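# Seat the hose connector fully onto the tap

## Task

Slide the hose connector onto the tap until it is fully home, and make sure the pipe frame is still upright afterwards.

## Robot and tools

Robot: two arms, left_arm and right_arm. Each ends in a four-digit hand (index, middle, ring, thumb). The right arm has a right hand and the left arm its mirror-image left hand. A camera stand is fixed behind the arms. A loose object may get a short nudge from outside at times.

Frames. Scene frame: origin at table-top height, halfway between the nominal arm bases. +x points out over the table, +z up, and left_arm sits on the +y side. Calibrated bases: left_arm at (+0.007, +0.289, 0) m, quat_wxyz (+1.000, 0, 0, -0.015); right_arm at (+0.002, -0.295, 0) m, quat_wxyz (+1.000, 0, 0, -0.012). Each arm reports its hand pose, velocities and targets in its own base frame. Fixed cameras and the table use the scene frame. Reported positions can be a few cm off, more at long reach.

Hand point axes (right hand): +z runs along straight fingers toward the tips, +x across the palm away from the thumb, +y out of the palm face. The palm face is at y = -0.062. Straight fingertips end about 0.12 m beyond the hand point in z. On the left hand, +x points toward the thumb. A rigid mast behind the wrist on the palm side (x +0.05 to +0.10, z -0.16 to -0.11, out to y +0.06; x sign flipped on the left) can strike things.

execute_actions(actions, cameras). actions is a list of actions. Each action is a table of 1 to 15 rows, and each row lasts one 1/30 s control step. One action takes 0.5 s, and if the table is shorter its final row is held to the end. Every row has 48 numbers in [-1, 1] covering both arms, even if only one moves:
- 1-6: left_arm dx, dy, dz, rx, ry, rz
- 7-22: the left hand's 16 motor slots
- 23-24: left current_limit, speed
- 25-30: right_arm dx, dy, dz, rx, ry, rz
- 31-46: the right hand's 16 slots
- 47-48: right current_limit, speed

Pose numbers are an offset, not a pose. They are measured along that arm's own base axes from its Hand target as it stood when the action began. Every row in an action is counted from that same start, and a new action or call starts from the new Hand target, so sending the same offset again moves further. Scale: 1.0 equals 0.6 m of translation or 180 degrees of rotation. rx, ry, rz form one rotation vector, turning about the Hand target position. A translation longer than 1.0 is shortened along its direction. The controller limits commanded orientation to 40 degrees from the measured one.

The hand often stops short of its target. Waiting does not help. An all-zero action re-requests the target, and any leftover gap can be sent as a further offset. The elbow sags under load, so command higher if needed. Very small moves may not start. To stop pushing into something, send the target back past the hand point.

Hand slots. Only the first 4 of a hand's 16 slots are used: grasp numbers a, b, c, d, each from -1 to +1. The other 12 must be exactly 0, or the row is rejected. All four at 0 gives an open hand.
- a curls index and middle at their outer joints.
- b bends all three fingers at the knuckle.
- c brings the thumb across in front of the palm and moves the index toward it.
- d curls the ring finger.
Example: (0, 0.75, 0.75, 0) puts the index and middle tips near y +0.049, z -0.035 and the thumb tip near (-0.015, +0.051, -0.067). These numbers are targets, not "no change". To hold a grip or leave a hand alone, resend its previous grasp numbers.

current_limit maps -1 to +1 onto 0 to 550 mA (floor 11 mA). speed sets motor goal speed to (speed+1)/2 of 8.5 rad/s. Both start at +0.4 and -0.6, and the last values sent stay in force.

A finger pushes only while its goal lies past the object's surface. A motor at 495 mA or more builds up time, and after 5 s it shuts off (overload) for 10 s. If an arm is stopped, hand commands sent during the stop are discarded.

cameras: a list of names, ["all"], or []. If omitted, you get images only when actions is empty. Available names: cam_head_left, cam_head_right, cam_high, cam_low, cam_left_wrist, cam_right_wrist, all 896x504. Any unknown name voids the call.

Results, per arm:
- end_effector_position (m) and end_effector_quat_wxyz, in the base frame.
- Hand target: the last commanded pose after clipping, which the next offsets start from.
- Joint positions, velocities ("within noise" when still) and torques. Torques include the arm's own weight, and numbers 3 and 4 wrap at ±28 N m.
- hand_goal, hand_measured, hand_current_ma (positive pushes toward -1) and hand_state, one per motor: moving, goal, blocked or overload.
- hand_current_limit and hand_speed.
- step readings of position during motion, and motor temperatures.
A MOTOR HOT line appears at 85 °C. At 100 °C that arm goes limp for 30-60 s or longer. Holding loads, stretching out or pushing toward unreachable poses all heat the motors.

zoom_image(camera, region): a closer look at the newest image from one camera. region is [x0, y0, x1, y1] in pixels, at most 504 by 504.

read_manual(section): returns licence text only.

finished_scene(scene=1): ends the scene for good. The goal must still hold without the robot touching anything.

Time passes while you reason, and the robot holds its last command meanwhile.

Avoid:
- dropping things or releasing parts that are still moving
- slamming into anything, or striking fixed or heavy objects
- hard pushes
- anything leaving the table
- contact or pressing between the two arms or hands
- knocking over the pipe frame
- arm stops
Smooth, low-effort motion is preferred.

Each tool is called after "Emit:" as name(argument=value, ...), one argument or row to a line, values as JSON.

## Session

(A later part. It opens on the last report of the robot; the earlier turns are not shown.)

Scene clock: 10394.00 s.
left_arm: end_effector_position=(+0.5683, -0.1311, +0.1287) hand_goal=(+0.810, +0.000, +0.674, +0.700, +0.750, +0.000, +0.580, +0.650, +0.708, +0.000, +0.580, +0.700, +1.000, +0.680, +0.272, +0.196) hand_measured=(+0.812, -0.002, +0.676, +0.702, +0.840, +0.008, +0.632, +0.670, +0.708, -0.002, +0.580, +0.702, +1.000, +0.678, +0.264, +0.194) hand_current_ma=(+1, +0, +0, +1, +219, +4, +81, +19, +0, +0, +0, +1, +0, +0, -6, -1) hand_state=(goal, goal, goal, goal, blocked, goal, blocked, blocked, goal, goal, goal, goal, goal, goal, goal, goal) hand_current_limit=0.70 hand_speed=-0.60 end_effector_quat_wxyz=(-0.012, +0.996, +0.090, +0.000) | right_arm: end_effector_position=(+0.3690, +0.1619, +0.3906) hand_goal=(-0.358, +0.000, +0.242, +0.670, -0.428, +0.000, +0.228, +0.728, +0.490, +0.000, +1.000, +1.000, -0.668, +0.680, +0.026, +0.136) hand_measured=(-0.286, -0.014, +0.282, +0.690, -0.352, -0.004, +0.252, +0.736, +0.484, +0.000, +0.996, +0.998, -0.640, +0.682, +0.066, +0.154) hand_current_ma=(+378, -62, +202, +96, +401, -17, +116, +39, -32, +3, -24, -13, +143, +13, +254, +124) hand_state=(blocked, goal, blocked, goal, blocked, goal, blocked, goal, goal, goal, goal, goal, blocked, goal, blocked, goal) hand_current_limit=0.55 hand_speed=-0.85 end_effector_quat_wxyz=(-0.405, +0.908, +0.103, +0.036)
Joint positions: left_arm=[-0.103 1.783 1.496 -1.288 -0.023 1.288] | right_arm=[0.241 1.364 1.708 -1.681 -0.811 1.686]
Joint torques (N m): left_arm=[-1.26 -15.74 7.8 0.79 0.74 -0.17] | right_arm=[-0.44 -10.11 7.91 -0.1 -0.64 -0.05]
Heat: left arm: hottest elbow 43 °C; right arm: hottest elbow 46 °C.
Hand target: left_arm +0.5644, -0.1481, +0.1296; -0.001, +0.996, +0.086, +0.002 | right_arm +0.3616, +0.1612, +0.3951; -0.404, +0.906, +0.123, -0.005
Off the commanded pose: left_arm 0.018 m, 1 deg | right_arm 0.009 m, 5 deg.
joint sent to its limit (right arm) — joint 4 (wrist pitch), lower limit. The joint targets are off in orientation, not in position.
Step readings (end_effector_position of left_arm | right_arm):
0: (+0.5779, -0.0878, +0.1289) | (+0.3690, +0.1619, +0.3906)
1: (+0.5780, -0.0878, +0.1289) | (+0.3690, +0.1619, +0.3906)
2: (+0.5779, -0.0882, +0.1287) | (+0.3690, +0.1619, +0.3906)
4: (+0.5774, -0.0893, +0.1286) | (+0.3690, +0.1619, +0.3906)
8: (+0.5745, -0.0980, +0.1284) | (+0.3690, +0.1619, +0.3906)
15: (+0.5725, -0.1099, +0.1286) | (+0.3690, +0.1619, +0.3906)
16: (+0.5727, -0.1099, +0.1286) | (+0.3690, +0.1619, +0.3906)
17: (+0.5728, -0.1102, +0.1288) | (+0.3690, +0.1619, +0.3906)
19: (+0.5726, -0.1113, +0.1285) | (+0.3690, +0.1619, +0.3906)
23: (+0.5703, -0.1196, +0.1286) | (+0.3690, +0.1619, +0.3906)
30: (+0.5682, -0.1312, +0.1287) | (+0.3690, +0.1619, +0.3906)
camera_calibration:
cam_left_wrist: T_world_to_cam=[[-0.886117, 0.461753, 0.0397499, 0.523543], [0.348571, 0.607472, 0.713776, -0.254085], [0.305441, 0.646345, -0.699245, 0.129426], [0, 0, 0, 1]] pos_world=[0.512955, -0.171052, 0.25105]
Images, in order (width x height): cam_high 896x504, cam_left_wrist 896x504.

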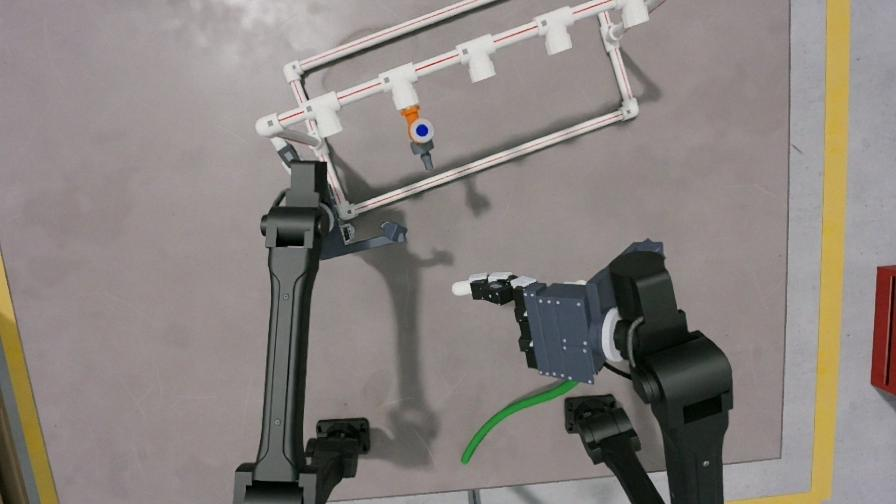

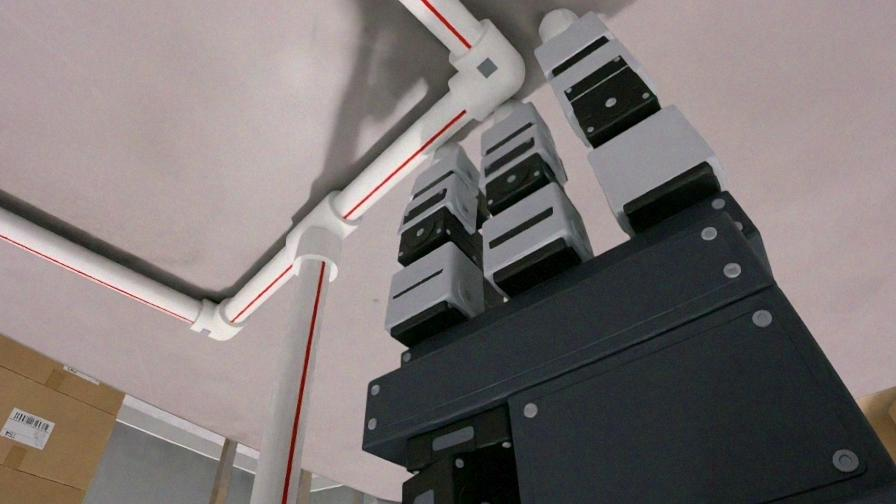

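Emit:
execute_actions(
  actions=[
    [[-0.012,-0.035,0.0,0,0,0,0,0,-0.17,0,0,0,0,0,0,0,0,0,0,0,0,0,0.7,-0.6,0,0,0,0,0,0,0.15,0.56,0.82,-0.8,0,0,0,0,0,0,0,0,0,0,0,0,0.55,-0.85]],
    [[-0.012,-0.035,0,0,0,0,0,0,-0.17,0,0,0,0,0,0,0,0,0,0,0,0,0,0.7,-0.6,0,0,0,0,0,0,0.15,0.56,0.82,-0.8,0,0,0,0,0,0,0,0,0,0,0,0,0.55,-0.85]],
  ],
  cameras=["cam_high","cam_left_wrist"],
)

Scene clock: 10450.27 s.
left_arm: end_effector_position=(+0.5553, -0.1739, +0.1260) hand_goal=(+0.810, +0.000, +0.674, +0.700, +0.750, +0.000, +0.580, +0.650, +0.708, +0.000, +0.580, +0.700, +1.000, +0.680, +0.272, +0.196) hand_measured=(+0.810, +0.000, +0.676, +0.702, +0.824, +0.010, +0.624, +0.670, +0.708, -0.002, +0.580, +0.702, +1.000, +0.678, +0.274, +0.196) hand_current_ma=(+0, +0, +0, +1, +158, +5, +65, +19, +0, +0, +0, +1, +0, +0, +0, +0) hand_state=(goal, goal, goal, goal, blocked, goal, blocked, blocked, goal, goal, goal, goal, goal, goal, goal, goal) hand_current_limit=0.70 hand_speed=-0.60 end_effector_quat_wxyz=(-0.010, +0.995, +0.096, -0.003) | right_arm: end_effector_position=(+0.3690, +0.1619, +0.3906) hand_goal=(-0.358, +0.000, +0.242, +0.670, -0.428, +0.000, +0.228, +0.728, +0.490, +0.000, +1.000, +1.000, -0.668, +0.680, +0.026, +0.136) hand_measured=(-0.286, -0.014, +0.282, +0.690, -0.352, -0.004, +0.252, +0.736, +0.484, +0.000, +0.996, +0.998, -0.640, +0.682, +0.066, +0.154) hand_current_ma=(+378, -62, +202, +96, +401, -17, +116, +39, -32, +3, -24, -13, +143, +13, +254, +124) hand_state=(blocked, goal, blocked, goal, blocked, goal, blocked, goal, goal, goal, goal, goal, blocked, goal, blocked, goal) hand_current_limit=0.55 hand_speed=-0.85 end_effector_quat_wxyz=(-0.405, +0.908, +0.103, +0.036)
Joint positions: left_arm=[-0.187 1.77 1.469 -1.281 -0.018 1.192] | right_arm=[0.241 1.364 1.708 -1.681 -0.811 1.686]
Joint torques (N m): left_arm=[-1.08 -15.91 7.88 0.95 0.57 -0.05] | right_arm=[-0.44 -10.05 7.91 -0.09 -0.65 -0.05]
Heat: left arm: hottest elbow 41 °C; right arm: hottest elbow 45 °C.
Hand target: left_arm +0.5499, -0.1901, +0.1295; -0.001, +0.996, +0.086, +0.002 | right_arm +0.3616, +0.1612, +0.3951; -0.404, +0.906, +0.123, -0.005
Off the commanded pose: left_arm 0.018 m, 2 deg | right_arm 0.009 m, 5 deg.
joint sent to its limit (right arm) — joint 4 (wrist pitch), lower limit. The joint targets are off in orientation, not in position.
Step readings (end_effector_position of left_arm | right_arm):
0: (+0.5683, -0.1311, +0.1287) | (+0.3690, +0.1619, +0.3906)
1: (+0.5684, -0.1311, +0.1287) | (+0.3690, +0.1619, +0.3906)
2: (+0.5684, -0.1314, +0.1285) | (+0.3690, +0.1619, +0.3906)
4: (+0.5678, -0.1328, +0.1280) | (+0.3690, +0.1619, +0.3906)
8: (+0.5646, -0.1413, +0.1279) | (+0.3690, +0.1619, +0.3906)
15: (+0.5619, -0.1526, +0.1275) | (+0.3690, +0.1619, +0.3906)
16: (+0.5620, -0.1528, +0.1275) | (+0.3690, +0.1619, +0.3906)
17: (+0.5618, -0.1531, +0.1273) | (+0.3690, +0.1619, +0.3906)
19: (+0.5614, -0.1544, +0.1266) | (+0.3690, +0.1619, +0.3906)
23: (+0.5581, -0.1626, +0.1258) | (+0.3690, +0.1619, +0.3906)
30: (+0.5553, -0.1739, +0.1260) | (+0.3690, +0.1619, +0.3906)
camera_calibration:
cam_left_wrist: T_world_to_cam=[[-0.891673, 0.450695, 0.0423424, 0.532759], [0.344125, 0.614103, 0.710251, -0.217594], [0.294104, 0.647883, -0.702674, 0.166162], [0, 0, 0, 1]] pos_world=[0.501058, -0.21414, 0.248746]
Images, in order (width x height): cam_high 896x504, cam_left_wrist 896x504.

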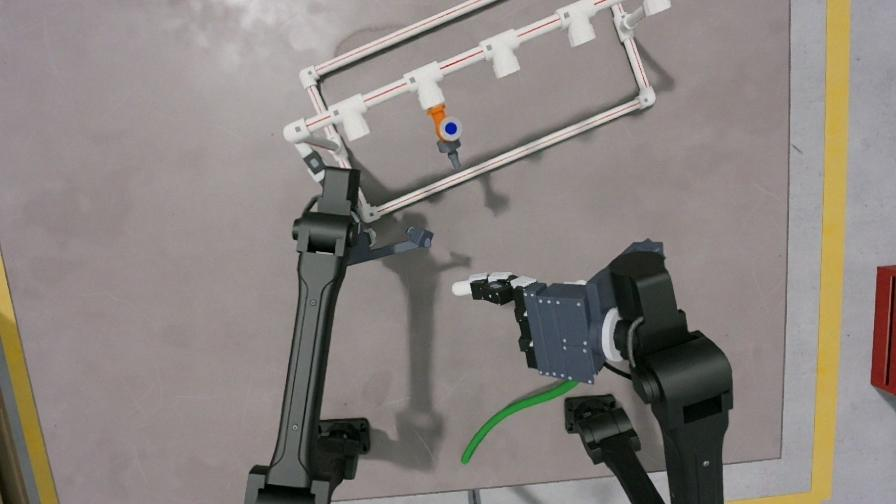

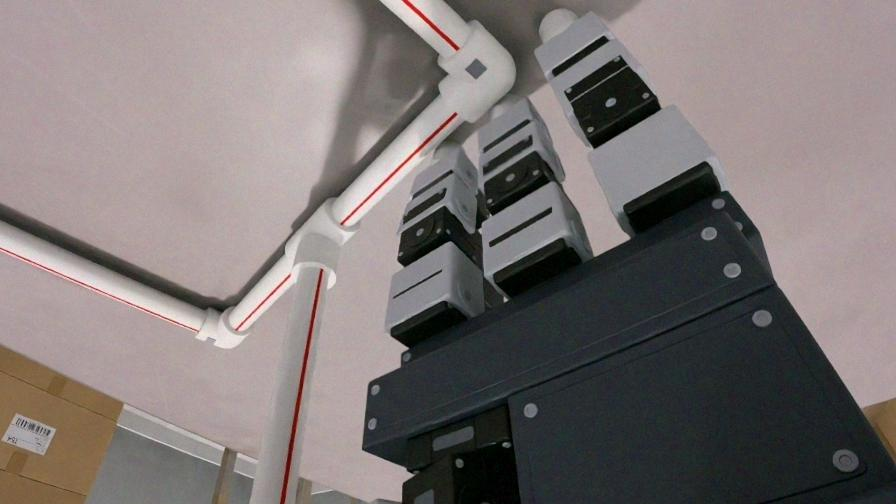

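Emit:
execute_actions(
  actions=[
    [[-0.012,-0.035,0.005,0,0,0,0,0,-0.17,0,0,0,0,0,0,0,0,0,0,0,0,0,0.7,-0.6,0,0,0,0,0,0,0.15,0.56,0.82,-0.8,0,0,0,0,0,0,0,0,0,0,0,0,0.55,-0.85]],
    [[-0.012,-0.035,0,0,0,0,0,0,-0.17,0,0,0,0,0,0,0,0,0,0,0,0,0,0.7,-0.6,0,0,0,0,0,0,0.15,0.56,0.82,-0.8,0,0,0,0,0,0,0,0,0,0,0,0,0.55,-0.85]],
  ],
  cameras=["cam_high","cam_left_wrist"],
)

Scene clock: 10881.27 s.
left_arm: end_effector_position=(+0.5422, -0.2173, +0.1256) hand_goal=(+0.810, +0.000, +0.674, +0.700, +0.750, +0.000, +0.580, +0.650, +0.708, +0.000, +0.580, +0.700, +1.000, +0.680, +0.272, +0.196) hand_measured=(+0.810, +0.000, +0.676, +0.702, +0.796, +0.010, +0.610, +0.664, +0.708, -0.002, +0.580, +0.702, +1.000, +0.678, +0.272, +0.196) hand_current_ma=(+0, +0, +0, +1, +74, +5, +33, +11, +0, +0, +0, +1, +0, +0, +0, +0) hand_state=(goal, goal, goal, goal, blocked, goal, blocked, goal, goal, goal, goal, goal, goal, goal, goal, goal) hand_current_limit=0.70 hand_speed=-0.60 end_effector_quat_wxyz=(-0.010, +0.995, +0.098, -0.004) | right_arm: end_effector_position=(+0.3690, +0.1619, +0.3906) hand_goal=(-0.358, +0.000, +0.242, +0.670, -0.428, +0.000, +0.228, +0.728, +0.490, +0.000, +1.000, +1.000, -0.668, +0.680, +0.026, +0.136) hand_measured=(-0.286, -0.014, +0.282, +0.690, -0.352, -0.004, +0.252, +0.736, +0.484, +0.000, +0.996, +0.998, -0.640, +0.682, +0.066, +0.154) hand_current_ma=(+378, -62, +202, +96, +401, -17, +116, +39, -32, +3, -24, -13, +143, +13, +254, +124) hand_state=(blocked, goal, blocked, goal, blocked, goal, blocked, goal, goal, goal, goal, goal, blocked, goal, blocked, goal) hand_current_limit=0.55 hand_speed=-0.85 end_effector_quat_wxyz=(-0.405, +0.908, +0.103, +0.036)
Joint positions: left_arm=[-0.272 1.764 1.46 -1.281 -0.015 1.102] | right_arm=[0.241 1.364 1.708 -1.681 -0.811 1.686]
Joint torques (N m): left_arm=[-1.32 -16.03 8.1 0.72 0.43 0.02] | right_arm=[-0.44 -9.99 7.91 -0.09 -0.64 -0.06]
Heat: left arm: hottest elbow 41 °C; right arm: hottest elbow 43 °C.
Hand target: left_arm +0.5355, -0.2322, +0.1324; -0.001, +0.996, +0.085, +0.002 | right_arm +0.3616, +0.1612, +0.3951; -0.404, +0.906, +0.123, -0.005
Off the commanded pose: left_arm 0.018 m, 2 deg | right_arm 0.009 m, 5 deg.
joint sent to its limit (right arm) — joint 4 (wrist pitch), lower limit. The joint targets are off in orientation, not in position.
Step readings (end_effector_position of left_arm | right_arm):
0: (+0.5553, -0.1739, +0.1260) | (+0.3690, +0.1619, +0.3906)
1: (+0.5553, -0.1741, +0.1260) | (+0.3690, +0.1619, +0.3906)
2: (+0.5553, -0.1745, +0.1260) | (+0.3690, +0.1619, +0.3906)
4: (+0.5551, -0.1762, +0.1258) | (+0.3690, +0.1619, +0.3906)
8: (+0.5522, -0.1848, +0.1259) | (+0.3690, +0.1619, +0.3906)
15: (+0.5487, -0.1964, +0.1258) | (+0.3690, +0.1619, +0.3906)
16: (+0.5487, -0.1965, +0.1258) | (+0.3690, +0.1619, +0.3906)
17: (+0.5487, -0.1969, +0.1258) | (+0.3690, +0.1619, +0.3906)
19: (+0.5486, -0.1987, +0.1258) | (+0.3690, +0.1619, +0.3906)
23: (+0.5456, -0.2066, +0.1254) | (+0.3690, +0.1619, +0.3906)
30: (+0.5423, -0.2171, +0.1256) | (+0.3690, +0.1619, +0.3906)
camera_calibration:
cam_left_wrist: T_world_to_cam=[[-0.893628, 0.446668, 0.043774, 0.540649], [0.342959, 0.616702, 0.70856, -0.184877], [0.289495, 0.648202, -0.704291, 0.200647], [0, 0, 0, 1]] pos_world=[0.488459, -0.257536, 0.248644]
Images, in order (width x height): cam_high 896x504, cam_left_wrist 896x504.

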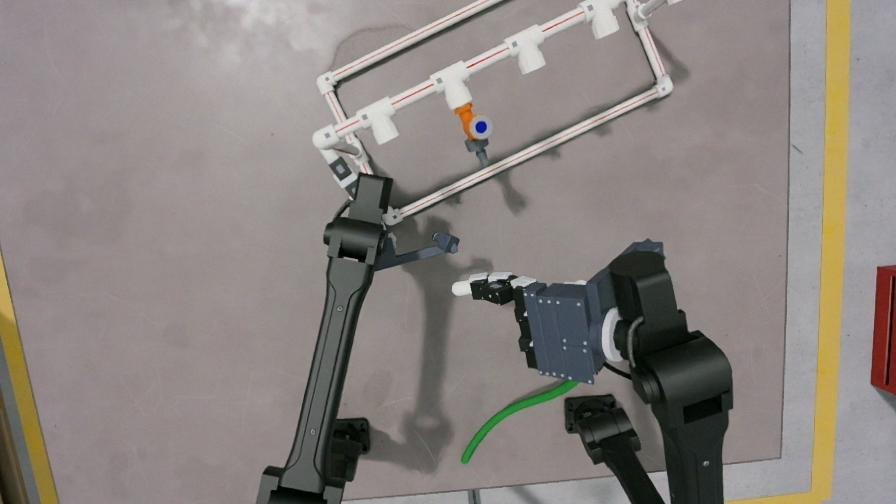

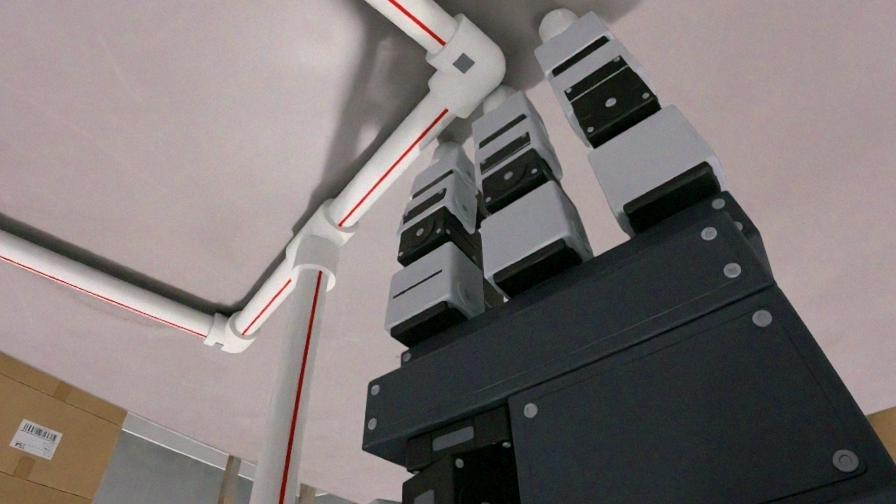

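Emit:
execute_actions(
  actions=[
    [[0.0,0.06,0.005,0,0,0,0,0,-0.17,0,0,0,0,0,0,0,0,0,0,0,0,0,0.4,-0.6,0,0,0,0,0,0,0.15,0.56,0.82,-0.8,0,0,0,0,0,0,0,0,0,0,0,0,0.55,-0.85]],
    [[-0.06,0.12,0.04,0,0,0,0,0,-0.17,0,0,0,0,0,0,0,0,0,0,0,0,0,0.3,-0.6,0,0,0,0,0,0,0.15,0.56,0.82,-0.8,0,0,0,0,0,0,0,0,0,0,0,0,0.55,-0.85]],
    [[-0.06,0.13,0.05,0,0,0,0,0,-0.17,0,0,0,0,0,0,0,0,0,0,0,0,0,0.3,-0.6,0,0,0,0,0,0,0.15,0.56,0.82,-0.8,0,0,0,0,0,0,0,0,0,0,0,0,0.55,-0.85]],
  ],
  cameras=["cam_high","cam_low","cam_head_right"],
)

Scene clock: 10899.77 s.
left_arm: end_effector_position=(+0.4681, -0.0430, +0.1877) hand_goal=(+0.810, +0.000, +0.674, +0.700, +0.750, +0.000, +0.580, +0.650, +0.708, +0.000, +0.580, +0.700, +1.000, +0.680, +0.272, +0.196) hand_measured=(+0.808, +0.000, +0.674, +0.702, +0.748, +0.002, +0.582, +0.652, +0.706, -0.002, +0.580, +0.702, +1.000, +0.678, +0.270, +0.196) hand_current_ma=(-1, +0, +0, +1, +0, +0, +0, +1, +0, +0, +0, +1, +0, +0, -1, +0) hand_state=(goal, goal, goal, goal, goal, goal, goal, goal, goal, goal, goal, goal, goal, goal, goal, goal) hand_current_limit=0.30 hand_speed=-0.60 end_effector_quat_wxyz=(-0.002, +0.995, +0.096, +0.004) | right_arm: end_effector_position=(+0.3690, +0.1619, +0.3906) hand_goal=(-0.358, +0.000, +0.242, +0.670, -0.428, +0.000, +0.228, +0.728, +0.490, +0.000, +1.000, +1.000, -0.668, +0.680, +0.026, +0.136) hand_measured=(-0.286, -0.014, +0.282, +0.690, -0.352, -0.004, +0.252, +0.736, +0.484, +0.000, +0.996, +0.998, -0.640, +0.682, +0.066, +0.154) hand_current_ma=(+378, -62, +202, +96, +401, -17, +116, +39, -32, +3, -24, -13, +143, +13, +254, +124) hand_state=(blocked, goal, blocked, goal, blocked, goal, blocked, goal, goal, goal, goal, goal, blocked, goal, blocked, goal) hand_current_limit=0.55 hand_speed=-0.85 end_effector_quat_wxyz=(-0.405, +0.908, +0.103, +0.036)
Joint positions: left_arm=[0.083 1.48 1.273 -1.355 -0.003 1.461] | right_arm=[0.241 1.364 1.708 -1.681 -0.811 1.686]
Joint torques (N m): left_arm=[0.32 -11.52 8.84 0.1 0.09 0.15] | right_arm=[-0.44 -10.05 7.91 -0.08 -0.64 -0.05]
Heat: left arm: hottest elbow 40 °C; right arm: hottest elbow 43 °C.
Hand target: left_arm +0.4635, -0.0462, +0.1895; -0.001, +0.996, +0.085, +0.002 | right_arm +0.3616, +0.1612, +0.3951; -0.404, +0.906, +0.123, -0.005
Off the commanded pose: left_arm 0.006 m, 1 deg | right_arm 0.009 m, 5 deg.
joint sent to its limit (right arm) — joint 4 (wrist pitch), lower limit. The joint targets are off in orientation, not in position.
Step readings (end_effector_position of left_arm | right_arm):
0: (+0.5422, -0.2173, +0.1256) | (+0.3690, +0.1619, +0.3906)
1: (+0.5422, -0.2173, +0.1256) | (+0.3690, +0.1619, +0.3906)
2: (+0.5420, -0.2170, +0.1256) | (+0.3690, +0.1619, +0.3906)
4: (+0.5394, -0.2148, +0.1248) | (+0.3690, +0.1619, +0.3906)
8: (+0.5358, -0.2067, +0.1236) | (+0.3690, +0.1619, +0.3906)
15: (+0.5374, -0.1980, +0.1252) | (+0.3690, +0.1619, +0.3906)
16: (+0.5370, -0.1976, +0.1251) | (+0.3690, +0.1619, +0.3906)
17: (+0.5350, -0.1942, +0.1247) | (+0.3690, +0.1619, +0.3906)
19: (+0.5238, -0.1854, +0.1249) | (+0.3690, +0.1619, +0.3906)
23: (+0.5078, -0.1487, +0.1362) | (+0.3690, +0.1619, +0.3906)
30: (+0.5091, -0.1194, +0.1602) | (+0.3690, +0.1619, +0.3906)
31: (+0.5084, -0.1198, +0.1604) | (+0.3690, +0.1619, +0.3906)
32: (+0.5061, -0.1180, +0.1599) | (+0.3690, +0.1619, +0.3906)
34: (+0.4956, -0.1107, +0.1594) | (+0.3690, +0.1619, +0.3906)
38: (+0.4776, -0.0711, +0.1680) | (+0.3690, +0.1619, +0.3906)
45: (+0.4707, -0.0413, +0.1875) | (+0.3690, +0.1619, +0.3906)
Images, in order (width x height): cam_head_right 896x504, cam_high 896x504, cam_low 896x504.

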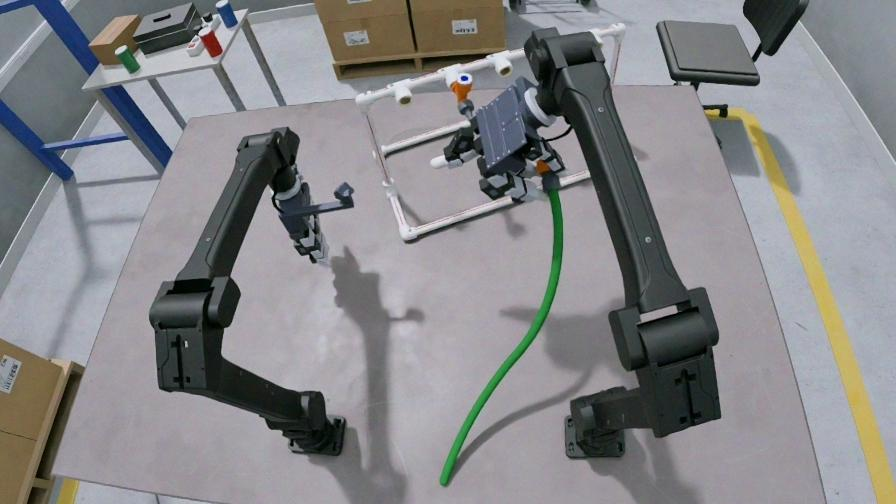

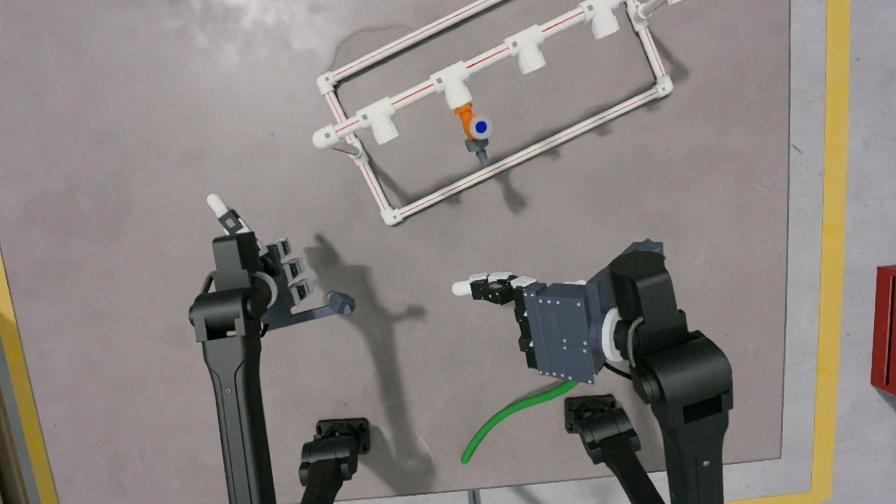

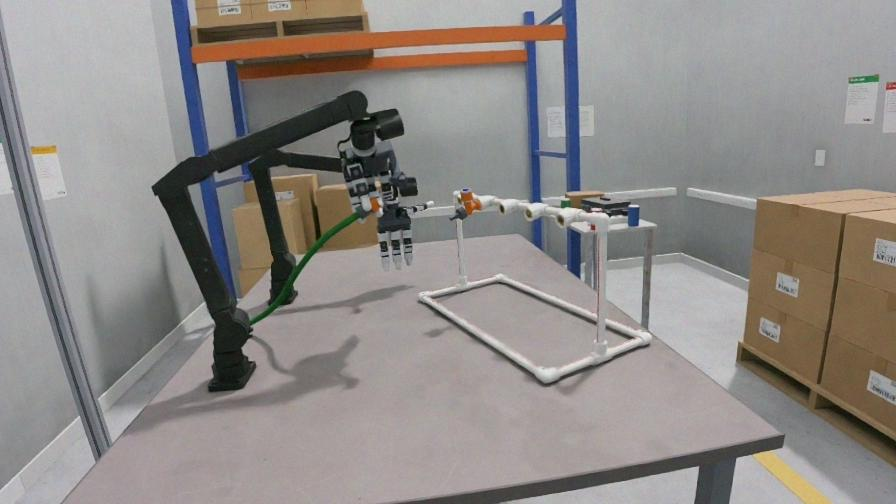

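Emit:
zoom_image(
  camera="cam_high",
  region=[420, 60, 532, 186],
)

Emit:
zoom_image(
  camera="cam_low",
  region=[436, 180, 496, 225],
)

Emit:
zoom_image(
  camera="cam_head_right",
  region=[430, 50, 500, 120],
)

Scaled by 4.000.

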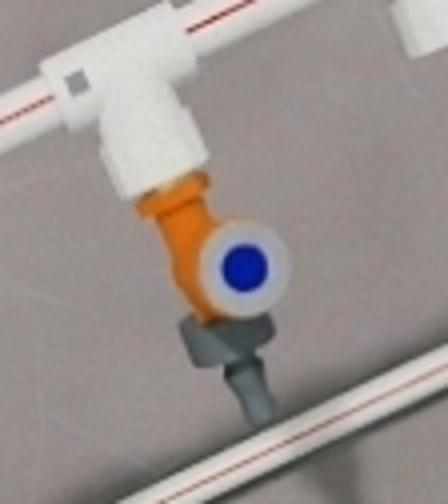

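Scaled by 8.400.

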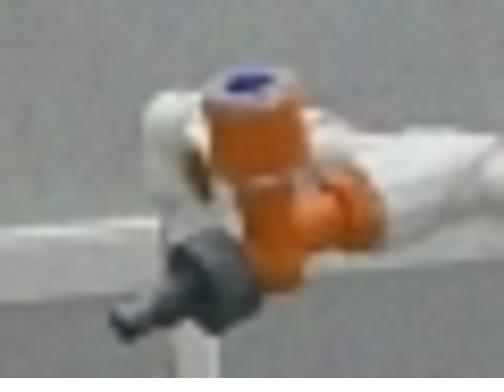

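Scaled by 7.200.

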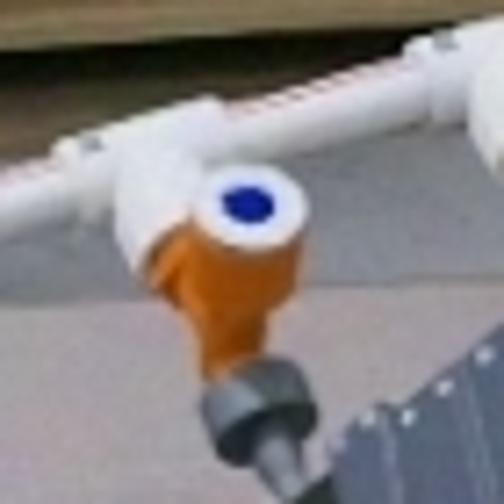

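Emit:
execute_actions(
  actions=[
    [[0,0,0,0,0,0,0,0,-0.17,0,0,0,0,0,0,0,0,0,0,0,0,0,0.3,-0.6,0.06,0.035,0.01,0.02,0.0063,0.0118,0.15,0.56,0.82,-0.8,0,0,0,0,0,0,0,0,0,0,0,0,0.55,-0.85]],
    [[0,0,0,0,0,0,0,0,-0.17,0,0,0,0,0,0,0,0,0,0,0,0,0,0.3,-0.6,0.06,0.035,0.0,0.02,0.0063,0.0118,0.15,0.56,0.82,-0.8,0,0,0,0,0,0,0,0,0,0,0,0,0.55,-0.85]],
    [[0,0,0,0,0,0,0,0,-0.17,0,0,0,0,0,0,0,0,0,0,0,0,0,0.3,-0.6,0.04,0.03,0,0.02,0.0063,0.0118,0.15,0.56,0.82,-0.8,0,0,0,0,0,0,0,0,0,0,0,0,0.55,-0.85]],
  ],
  cameras=["cam_high","cam_low","cam_right_wrist"],
)

Scene clock: 11066.27 s.
left_arm: end_effector_position=(+0.4681, -0.0431, +0.1877) hand_goal=(+0.810, +0.000, +0.674, +0.700, +0.750, +0.000, +0.580, +0.650, +0.708, +0.000, +0.580, +0.700, +1.000, +0.680, +0.272, +0.196) hand_measured=(+0.808, +0.000, +0.674, +0.702, +0.748, +0.002, +0.582, +0.652, +0.706, -0.002, +0.580, +0.702, +1.000, +0.678, +0.270, +0.196) hand_current_ma=(-1, +0, +0, +1, +0, +0, +0, +1, +0, +0, +0, +1, +0, +0, -1, +0) hand_state=(goal, goal, goal, goal, goal, goal, goal, goal, goal, goal, goal, goal, goal, goal, goal, goal) hand_current_limit=0.30 hand_speed=-0.60 end_effector_quat_wxyz=(-0.002, +0.995, +0.096, +0.004) | right_arm: end_effector_position=(+0.4479, +0.2172, +0.3818) hand_goal=(-0.358, +0.000, +0.242, +0.670, -0.428, +0.000, +0.228, +0.728, +0.490, +0.000, +1.000, +1.000, -0.668, +0.680, +0.026, +0.136) hand_measured=(-0.286, -0.014, +0.282, +0.690, -0.352, -0.002, +0.252, +0.736, +0.484, +0.000, +0.996, +0.998, -0.640, +0.682, +0.066, +0.154) hand_current_ma=(+378, -62, +202, +96, +401, -12, +116, +39, -34, +3, -24, -13, +143, +13, +254, +124) hand_state=(blocked, goal, blocked, goal, blocked, goal, blocked, goal, goal, goal, goal, goal, blocked, goal, blocked, goal) hand_current_limit=0.55 hand_speed=-0.85 end_effector_quat_wxyz=(-0.492, +0.862, +0.117, +0.003)
Joint positions: left_arm=[0.083 1.48 1.273 -1.355 -0.003 1.462] | right_arm=[0.241 1.618 1.919 -1.688 -1.019 1.645]
Joint torques (N m): left_arm=[0.21 -11.11 8.98 0.13 0.08 0.18] | right_arm=[-0.56 -11.75 12.75 0.06 -0.91 0]
Heat: left arm: hottest elbow 42 °C; right arm: hottest elbow 43 °C.
Hand target: left_arm +0.4635, -0.0462, +0.1894; -0.001, +0.996, +0.085, +0.002 | right_arm +0.4576, +0.2211, +0.4010; -0.490, +0.856, +0.161, -0.042
Off the commanded pose: left_arm 0.006 m, 1 deg | right_arm 0.022 m, 7 deg.
joint sent to its limit (right arm) — joint 4 (wrist pitch), lower limit. The joint targets are off in orientation, not in position.
Step readings (end_effector_position of left_arm | right_arm):
0: (+0.4681, -0.0431, +0.1877) | (+0.3690, +0.1619, +0.3906)
1: (+0.4681, -0.0431, +0.1877) | (+0.3690, +0.1621, +0.3907)
2: (+0.4681, -0.0431, +0.1877) | (+0.3686, +0.1639, +0.3913)
4: (+0.4681, -0.0431, +0.1877) | (+0.3689, +0.1688, +0.3919)
8: (+0.4681, -0.0431, +0.1877) | (+0.3794, +0.1755, +0.3887)
15: (+0.4681, -0.0431, +0.1877) | (+0.3900, +0.1788, +0.3754)
16: (+0.4681, -0.0431, +0.1877) | (+0.3902, +0.1792, +0.3754)
17: (+0.4681, -0.0431, +0.1877) | (+0.3905, +0.1811, +0.3769)
19: (+0.4681, -0.0431, +0.1877) | (+0.3962, +0.1874, +0.3835)
23: (+0.4681, -0.0431, +0.1877) | (+0.4137, +0.1962, +0.3903)
30: (+0.4681, -0.0431, +0.1877) | (+0.4239, +0.1993, +0.3785)
31: (+0.4681, -0.0431, +0.1877) | (+0.4243, +0.1997, +0.3779)
32: (+0.4681, -0.0431, +0.1877) | (+0.4247, +0.2017, +0.3788)
34: (+0.4681, -0.0431, +0.1877) | (+0.4292, +0.2074, +0.3832)
38: (+0.4681, -0.0431, +0.1877) | (+0.4410, +0.2145, +0.3882)
45: (+0.4681, -0.0431, +0.1877) | (+0.4473, +0.2169, +0.3808)
camera_calibration:
cam_right_wrist: T_world_to_cam=[[-0.612425, -0.498468, -0.613567, 0.644167], [-0.420816, -0.451477, 0.786818, -0.0612873], [-0.669215, 0.740066, 0.0667329, 0.241992], [0, 0, 0, 1]] pos_world=[0.530658, 0.114337, 0.427313]
Images, in order (width x height): cam_high 896x504, cam_low 896x504, cam_right_wrist 896x504.

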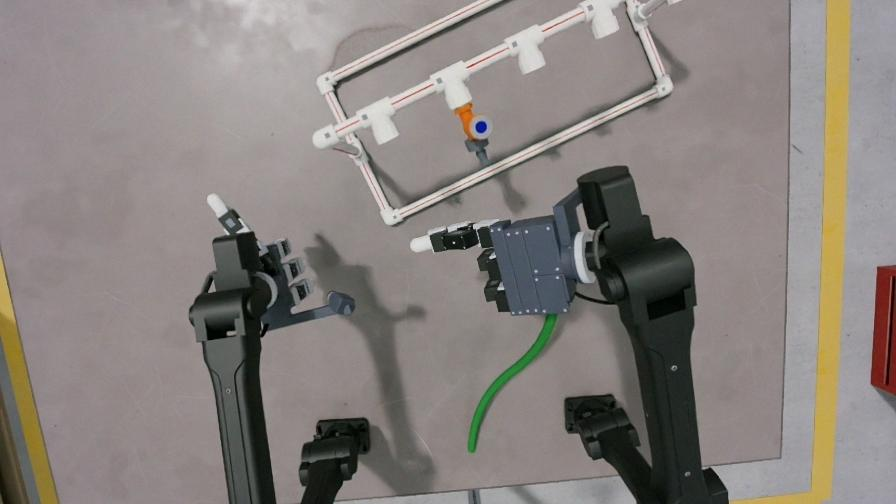

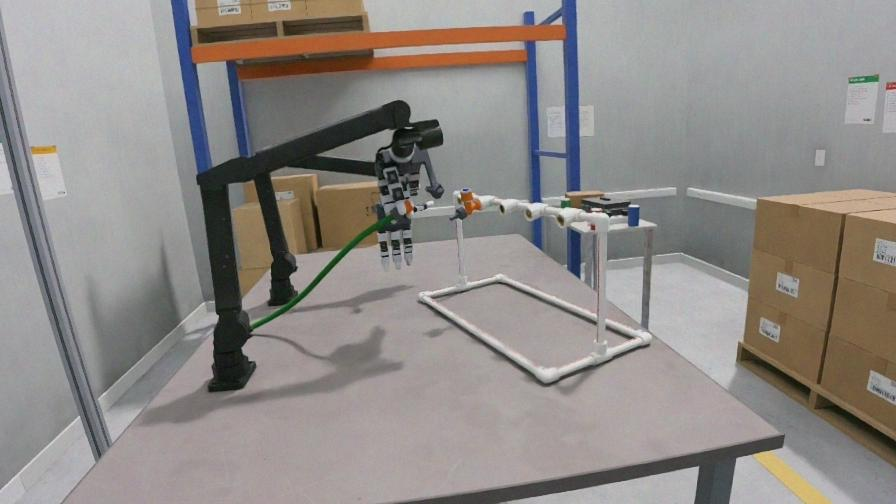

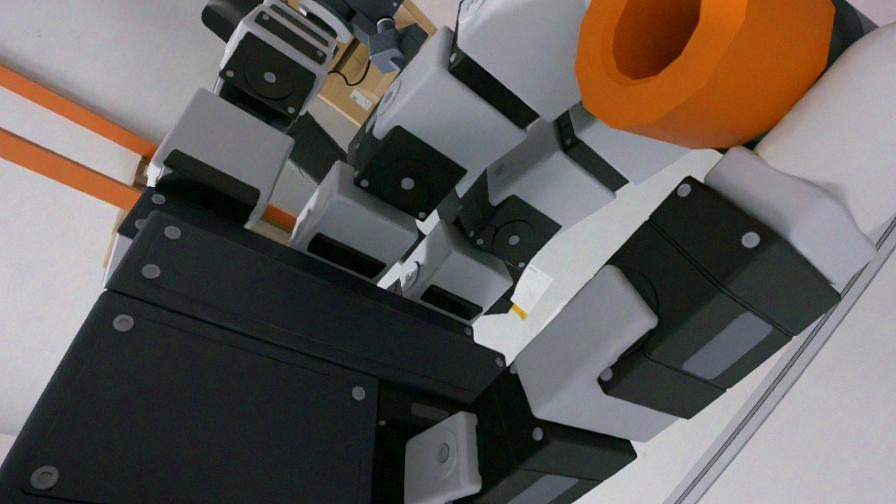

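Emit:
zoom_image(
  camera="cam_right_wrist",
  region=[540, 0, 860, 180],
)

Scaled by 1.575.

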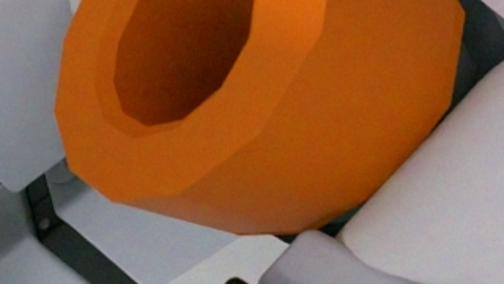

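Emit:
execute_actions(
  actions=[
    [[0,0,0,0,0,0,0,0,-0.17,0,0,0,0,0,0,0,0,0,0,0,0,0,0.3,-0.6,0.037,0.032,-0.01,0.02,0.0063,0.0118,0.15,0.56,0.82,-0.8,0,0,0,0,0,0,0,0,0,0,0,0,0.55,-0.85]],
    [[0,0,0,0,0,0,0,0,-0.17,0,0,0,0,0,0,0,0,0,0,0,0,0,0.3,-0.6,0.025,0.025,-0.015,0.02,0.0063,0.0118,0.15,0.56,0.82,-0.8,0,0,0,0,0,0,0,0,0,0,0,0,0.55,-0.85]],
  ],
  cameras=["cam_high","cam_low","cam_right_wrist"],
)

Scene clock: 11087.73 s.
left_arm: end_effector_position=(+0.4681, -0.0431, +0.1877) hand_goal=(+0.810, +0.000, +0.674, +0.700, +0.750, +0.000, +0.580, +0.650, +0.708, +0.000, +0.580, +0.700, +1.000, +0.680, +0.272, +0.196) hand_measured=(+0.808, +0.000, +0.674, +0.702, +0.748, +0.002, +0.582, +0.652, +0.706, -0.002, +0.580, +0.702, +1.000, +0.678, +0.270, +0.196) hand_current_ma=(-1, +0, +0, +1, +0, +0, +0, +1, +0, +0, +0, +1, +0, +0, -1, +0) hand_state=(goal, goal, goal, goal, goal, goal, goal, goal, goal, goal, goal, goal, goal, goal, goal, goal) hand_current_limit=0.30 hand_speed=-0.60 end_effector_quat_wxyz=(-0.002, +0.995, +0.096, +0.004) | right_arm: end_effector_position=(+0.4868, +0.2478, +0.3675) hand_goal=(-0.358, +0.000, +0.242, +0.670, -0.428, +0.000, +0.228, +0.728, +0.490, +0.000, +1.000, +1.000, -0.668, +0.680, +0.026, +0.136) hand_measured=(-0.286, -0.014, +0.282, +0.690, -0.352, +0.000, +0.252, +0.736, +0.484, +0.000, +0.996, +0.998, -0.642, +0.682, +0.066, +0.156) hand_current_ma=(+378, -62, +202, +96, +401, -2, +116, +39, -36, +3, -24, -13, +133, +13, +262, +130) hand_state=(blocked, goal, blocked, goal, blocked, goal, blocked, goal, goal, goal, goal, goal, blocked, goal, blocked, goal) hand_current_limit=0.55 hand_speed=-0.85 end_effector_quat_wxyz=(-0.548, +0.827, +0.127, -0.014)
Joint positions: left_arm=[0.083 1.48 1.273 -1.355 -0.003 1.462] | right_arm=[0.241 1.75 2.012 -1.688 -1.155 1.601]
Joint torques (N m): left_arm=[0.32 -11.46 9.01 0.06 0.09 0.15] | right_arm=[0.03 -13.63 12.83 -0.02 -1.04 -0.02]
Motor temperatures (°C): left_arm=[26 33 42 26 28 26] | right_arm=[26 38 51 26 27 25]
Heat: left arm: hottest elbow 42 °C; right arm: hottest elbow 51 °C.
Hand target: left_arm +0.4635, -0.0462, +0.1894; -0.001, +0.996, +0.085, +0.002 | right_arm +0.4948, +0.2554, +0.3862; -0.544, +0.816, +0.185, -0.067
Off the commanded pose: left_arm 0.006 m, 1 deg | right_arm 0.022 m, 9 deg.
joint sent to its limit (right arm) — joint 4 (wrist pitch), lower limit. The joint targets are off in orientation, not in position.
Step readings (end_effector_position of left_arm | right_arm):
0: (+0.4681, -0.0431, +0.1877) | (+0.4479, +0.2172, +0.3818)
1: (+0.4681, -0.0431, +0.1877) | (+0.4479, +0.2175, +0.3821)
2: (+0.4681, -0.0431, +0.1877) | (+0.4481, +0.2191, +0.3829)
4: (+0.4681, -0.0431, +0.1877) | (+0.4521, +0.2246, +0.3870)
8: (+0.4681, -0.0431, +0.1877) | (+0.4637, +0.2314, +0.3869)
15: (+0.4681, -0.0431, +0.1877) | (+0.4719, +0.2339, +0.3731)
16: (+0.4681, -0.0431, +0.1877) | (+0.4722, +0.2342, +0.3727)
17: (+0.4681, -0.0431, +0.1877) | (+0.4722, +0.2358, +0.3734)
19: (+0.4681, -0.0431, +0.1877) | (+0.4741, +0.2406, +0.3765)
23: (+0.4681, -0.0431, +0.1877) | (+0.4807, +0.2457, +0.3771)
30: (+0.4681, -0.0431, +0.1877) | (+0.4864, +0.2476, +0.3675)
camera_calibration:
cam_right_wrist: T_world_to_cam=[[-0.612214, -0.444268, -0.654079, 0.675824], [-0.375471, -0.564659, 0.734971, 0.00513857], [-0.695856, 0.695547, 0.178883, 0.229091], [0, 0, 0, 1]] pos_world=[0.575093, 0.143805, 0.397285]
Images, in order (width x height): cam_high 896x504, cam_low 896x504, cam_right_wrist 896x504.

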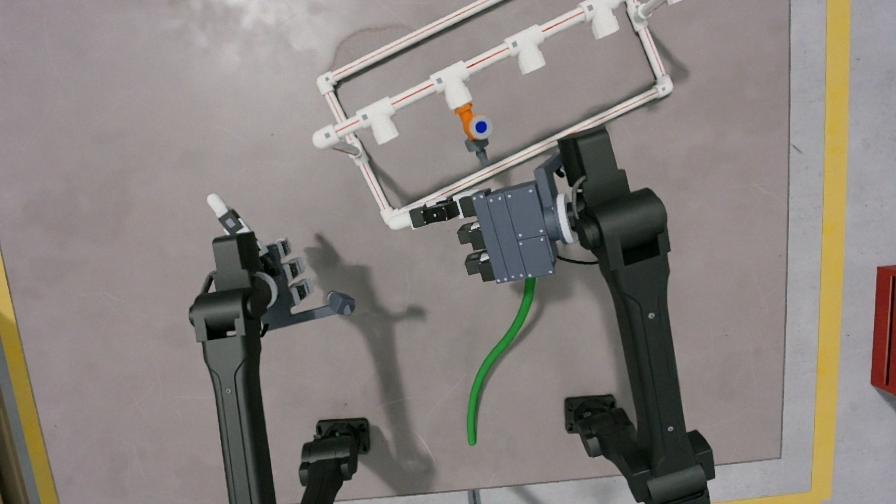

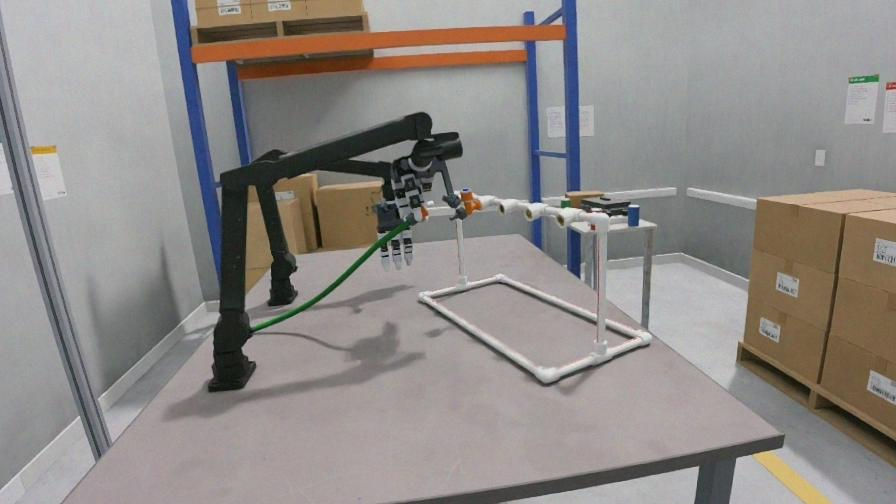

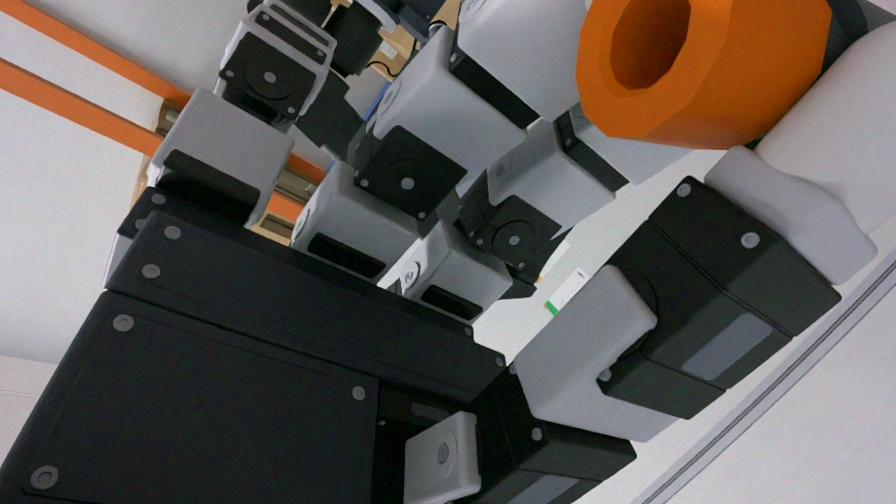

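Emit:
execute_actions(
  actions=[
    [[0,0,0,0,0,0,0,0,-0.17,0,0,0,0,0,0,0,0,0,0,0,0,0,0.3,-0.6,0.017,0.024,-0.045,0.02,0.0063,0.0118,0.15,0.56,0.82,-0.8,0,0,0,0,0,0,0,0,0,0,0,0,0.55,-0.85]],
  ],
  cameras=["cam_high","cam_low","cam_right_wrist"],
)

Scene clock: 11105.83 s.
left_arm: end_effector_position=(+0.4681, -0.0431, +0.1877) hand_goal=(+0.810, +0.000, +0.674, +0.700, +0.750, +0.000, +0.580, +0.650, +0.708, +0.000, +0.580, +0.700, +1.000, +0.680, +0.272, +0.196) hand_measured=(+0.808, +0.000, +0.674, +0.702, +0.748, +0.002, +0.582, +0.652, +0.706, -0.002, +0.580, +0.702, +1.000, +0.678, +0.270, +0.196) hand_current_ma=(-1, +0, +0, +1, +0, +0, +0, +1, +0, +0, +0, +1, +0, +0, -1, +0) hand_state=(goal, goal, goal, goal, goal, goal, goal, goal, goal, goal, goal, goal, goal, goal, goal, goal) hand_current_limit=0.30 hand_speed=-0.60 end_effector_quat_wxyz=(-0.002, +0.995, +0.096, +0.004) | right_arm: end_effector_position=(+0.5006, +0.2625, +0.3457) hand_goal=(-0.358, +0.000, +0.242, +0.670, -0.428, +0.000, +0.228, +0.728, +0.490, +0.000, +1.000, +1.000, -0.668, +0.680, +0.026, +0.136) hand_measured=(-0.286, -0.014, +0.282, +0.690, -0.352, +0.000, +0.252, +0.736, +0.482, +0.000, +0.996, +0.998, -0.644, +0.682, +0.068, +0.156) hand_current_ma=(+378, -62, +202, +96, +401, -1, +116, +39, -37, +3, -24, -13, +123, +13, +266, +134) hand_state=(blocked, goal, blocked, goal, blocked, goal, blocked, goal, goal, goal, goal, goal, blocked, goal, blocked, blocked) hand_current_limit=0.55 hand_speed=-0.85 end_effector_quat_wxyz=(-0.571, +0.808, +0.141, -0.024)
Joint positions: left_arm=[0.083 1.48 1.273 -1.355 -0.003 1.462] | right_arm=[0.246 1.806 2.012 -1.688 -1.216 1.535]
Joint torques (N m): left_arm=[0.21 -11.75 8.98 -0.01 0.08 0.15] | right_arm=[0.15 -14.68 11.45 -0.12 -1.06 -0.01]
Heat: left arm: hottest elbow 42 °C; right arm: hottest elbow 50 °C.
Hand target: left_arm +0.4635, -0.0462, +0.1894; -0.001, +0.996, +0.085, +0.002 | right_arm +0.5050, +0.2698, +0.3591; -0.570, +0.794, +0.197, -0.079
Off the commanded pose: left_arm 0.006 m, 1 deg | right_arm 0.016 m, 9 deg.
joint sent to its limit (right arm) — joint 4 (wrist pitch), lower limit. The joint targets are off in orientation, not in position.
Step readings (end_effector_position of left_arm | right_arm):
0: (+0.4681, -0.0431, +0.1877) | (+0.4869, +0.2478, +0.3676)
1: (+0.4681, -0.0431, +0.1877) | (+0.4869, +0.2480, +0.3678)
2: (+0.4681, -0.0431, +0.1877) | (+0.4868, +0.2498, +0.3685)
4: (+0.4681, -0.0431, +0.1877) | (+0.4874, +0.2545, +0.3697)
8: (+0.4681, -0.0431, +0.1877) | (+0.4924, +0.2595, +0.3622)
15: (+0.4681, -0.0431, +0.1877) | (+0.5002, +0.2624, +0.3461)
camera_calibration:
cam_right_wrist: T_world_to_cam=[[-0.601938, -0.428242, -0.674002, 0.674055], [-0.347461, -0.619491, 0.703918, 0.0457978], [-0.718986, 0.657905, 0.224098, 0.238236], [0, 0, 0, 1]] pos_world=[0.592941, 0.160294, 0.368689]
Images, in order (width x height): cam_high 896x504, cam_low 896x504, cam_right_wrist 896x504.

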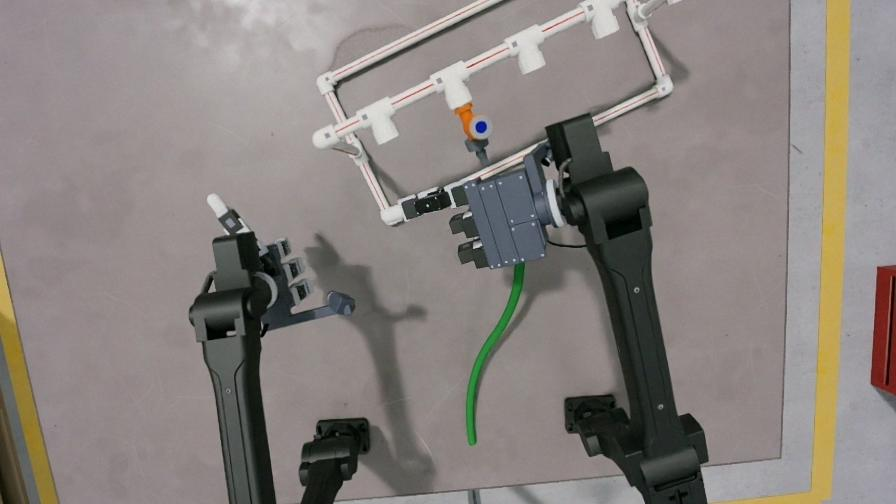

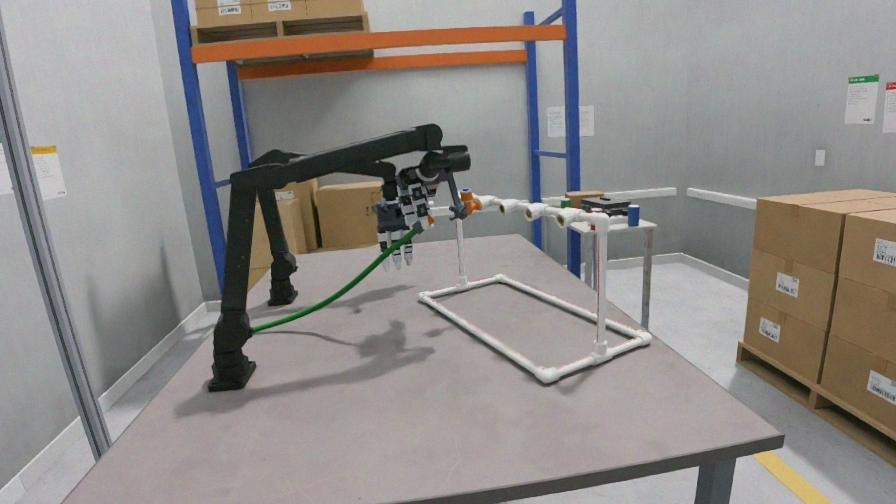

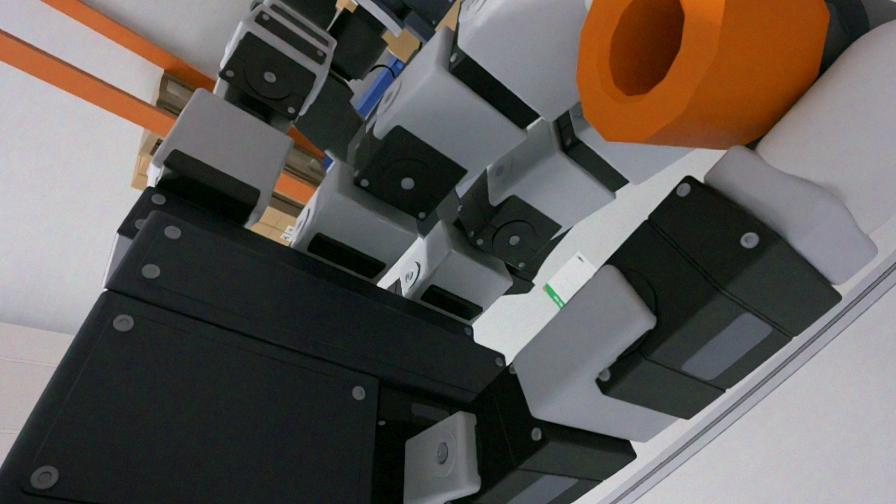

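Emit:
zoom_image(
  camera="cam_right_wrist",
  region=[560, 0, 860, 170],
)

Emit:
zoom_image(
  camera="cam_low",
  region=[396, 180, 486, 247],
)

Emit:
zoom_image(
  camera="cam_high",
  region=[430, 100, 590, 280],
)

Scaled by 1.680.

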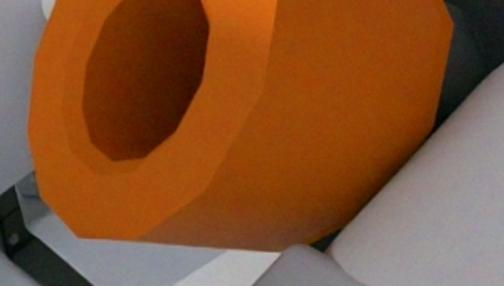

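Scaled by 5.600.

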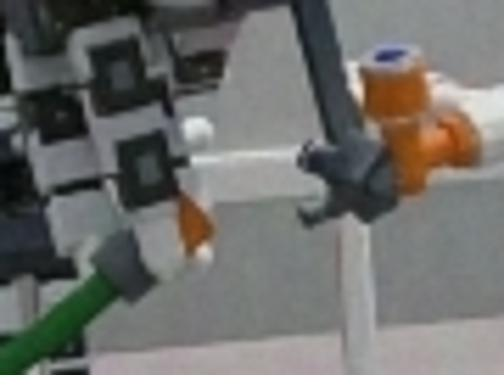

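Scaled by 2.800.

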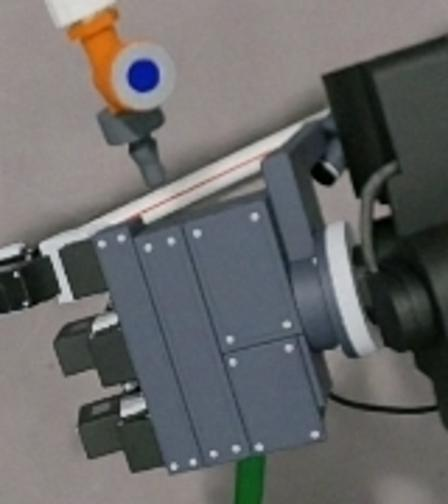

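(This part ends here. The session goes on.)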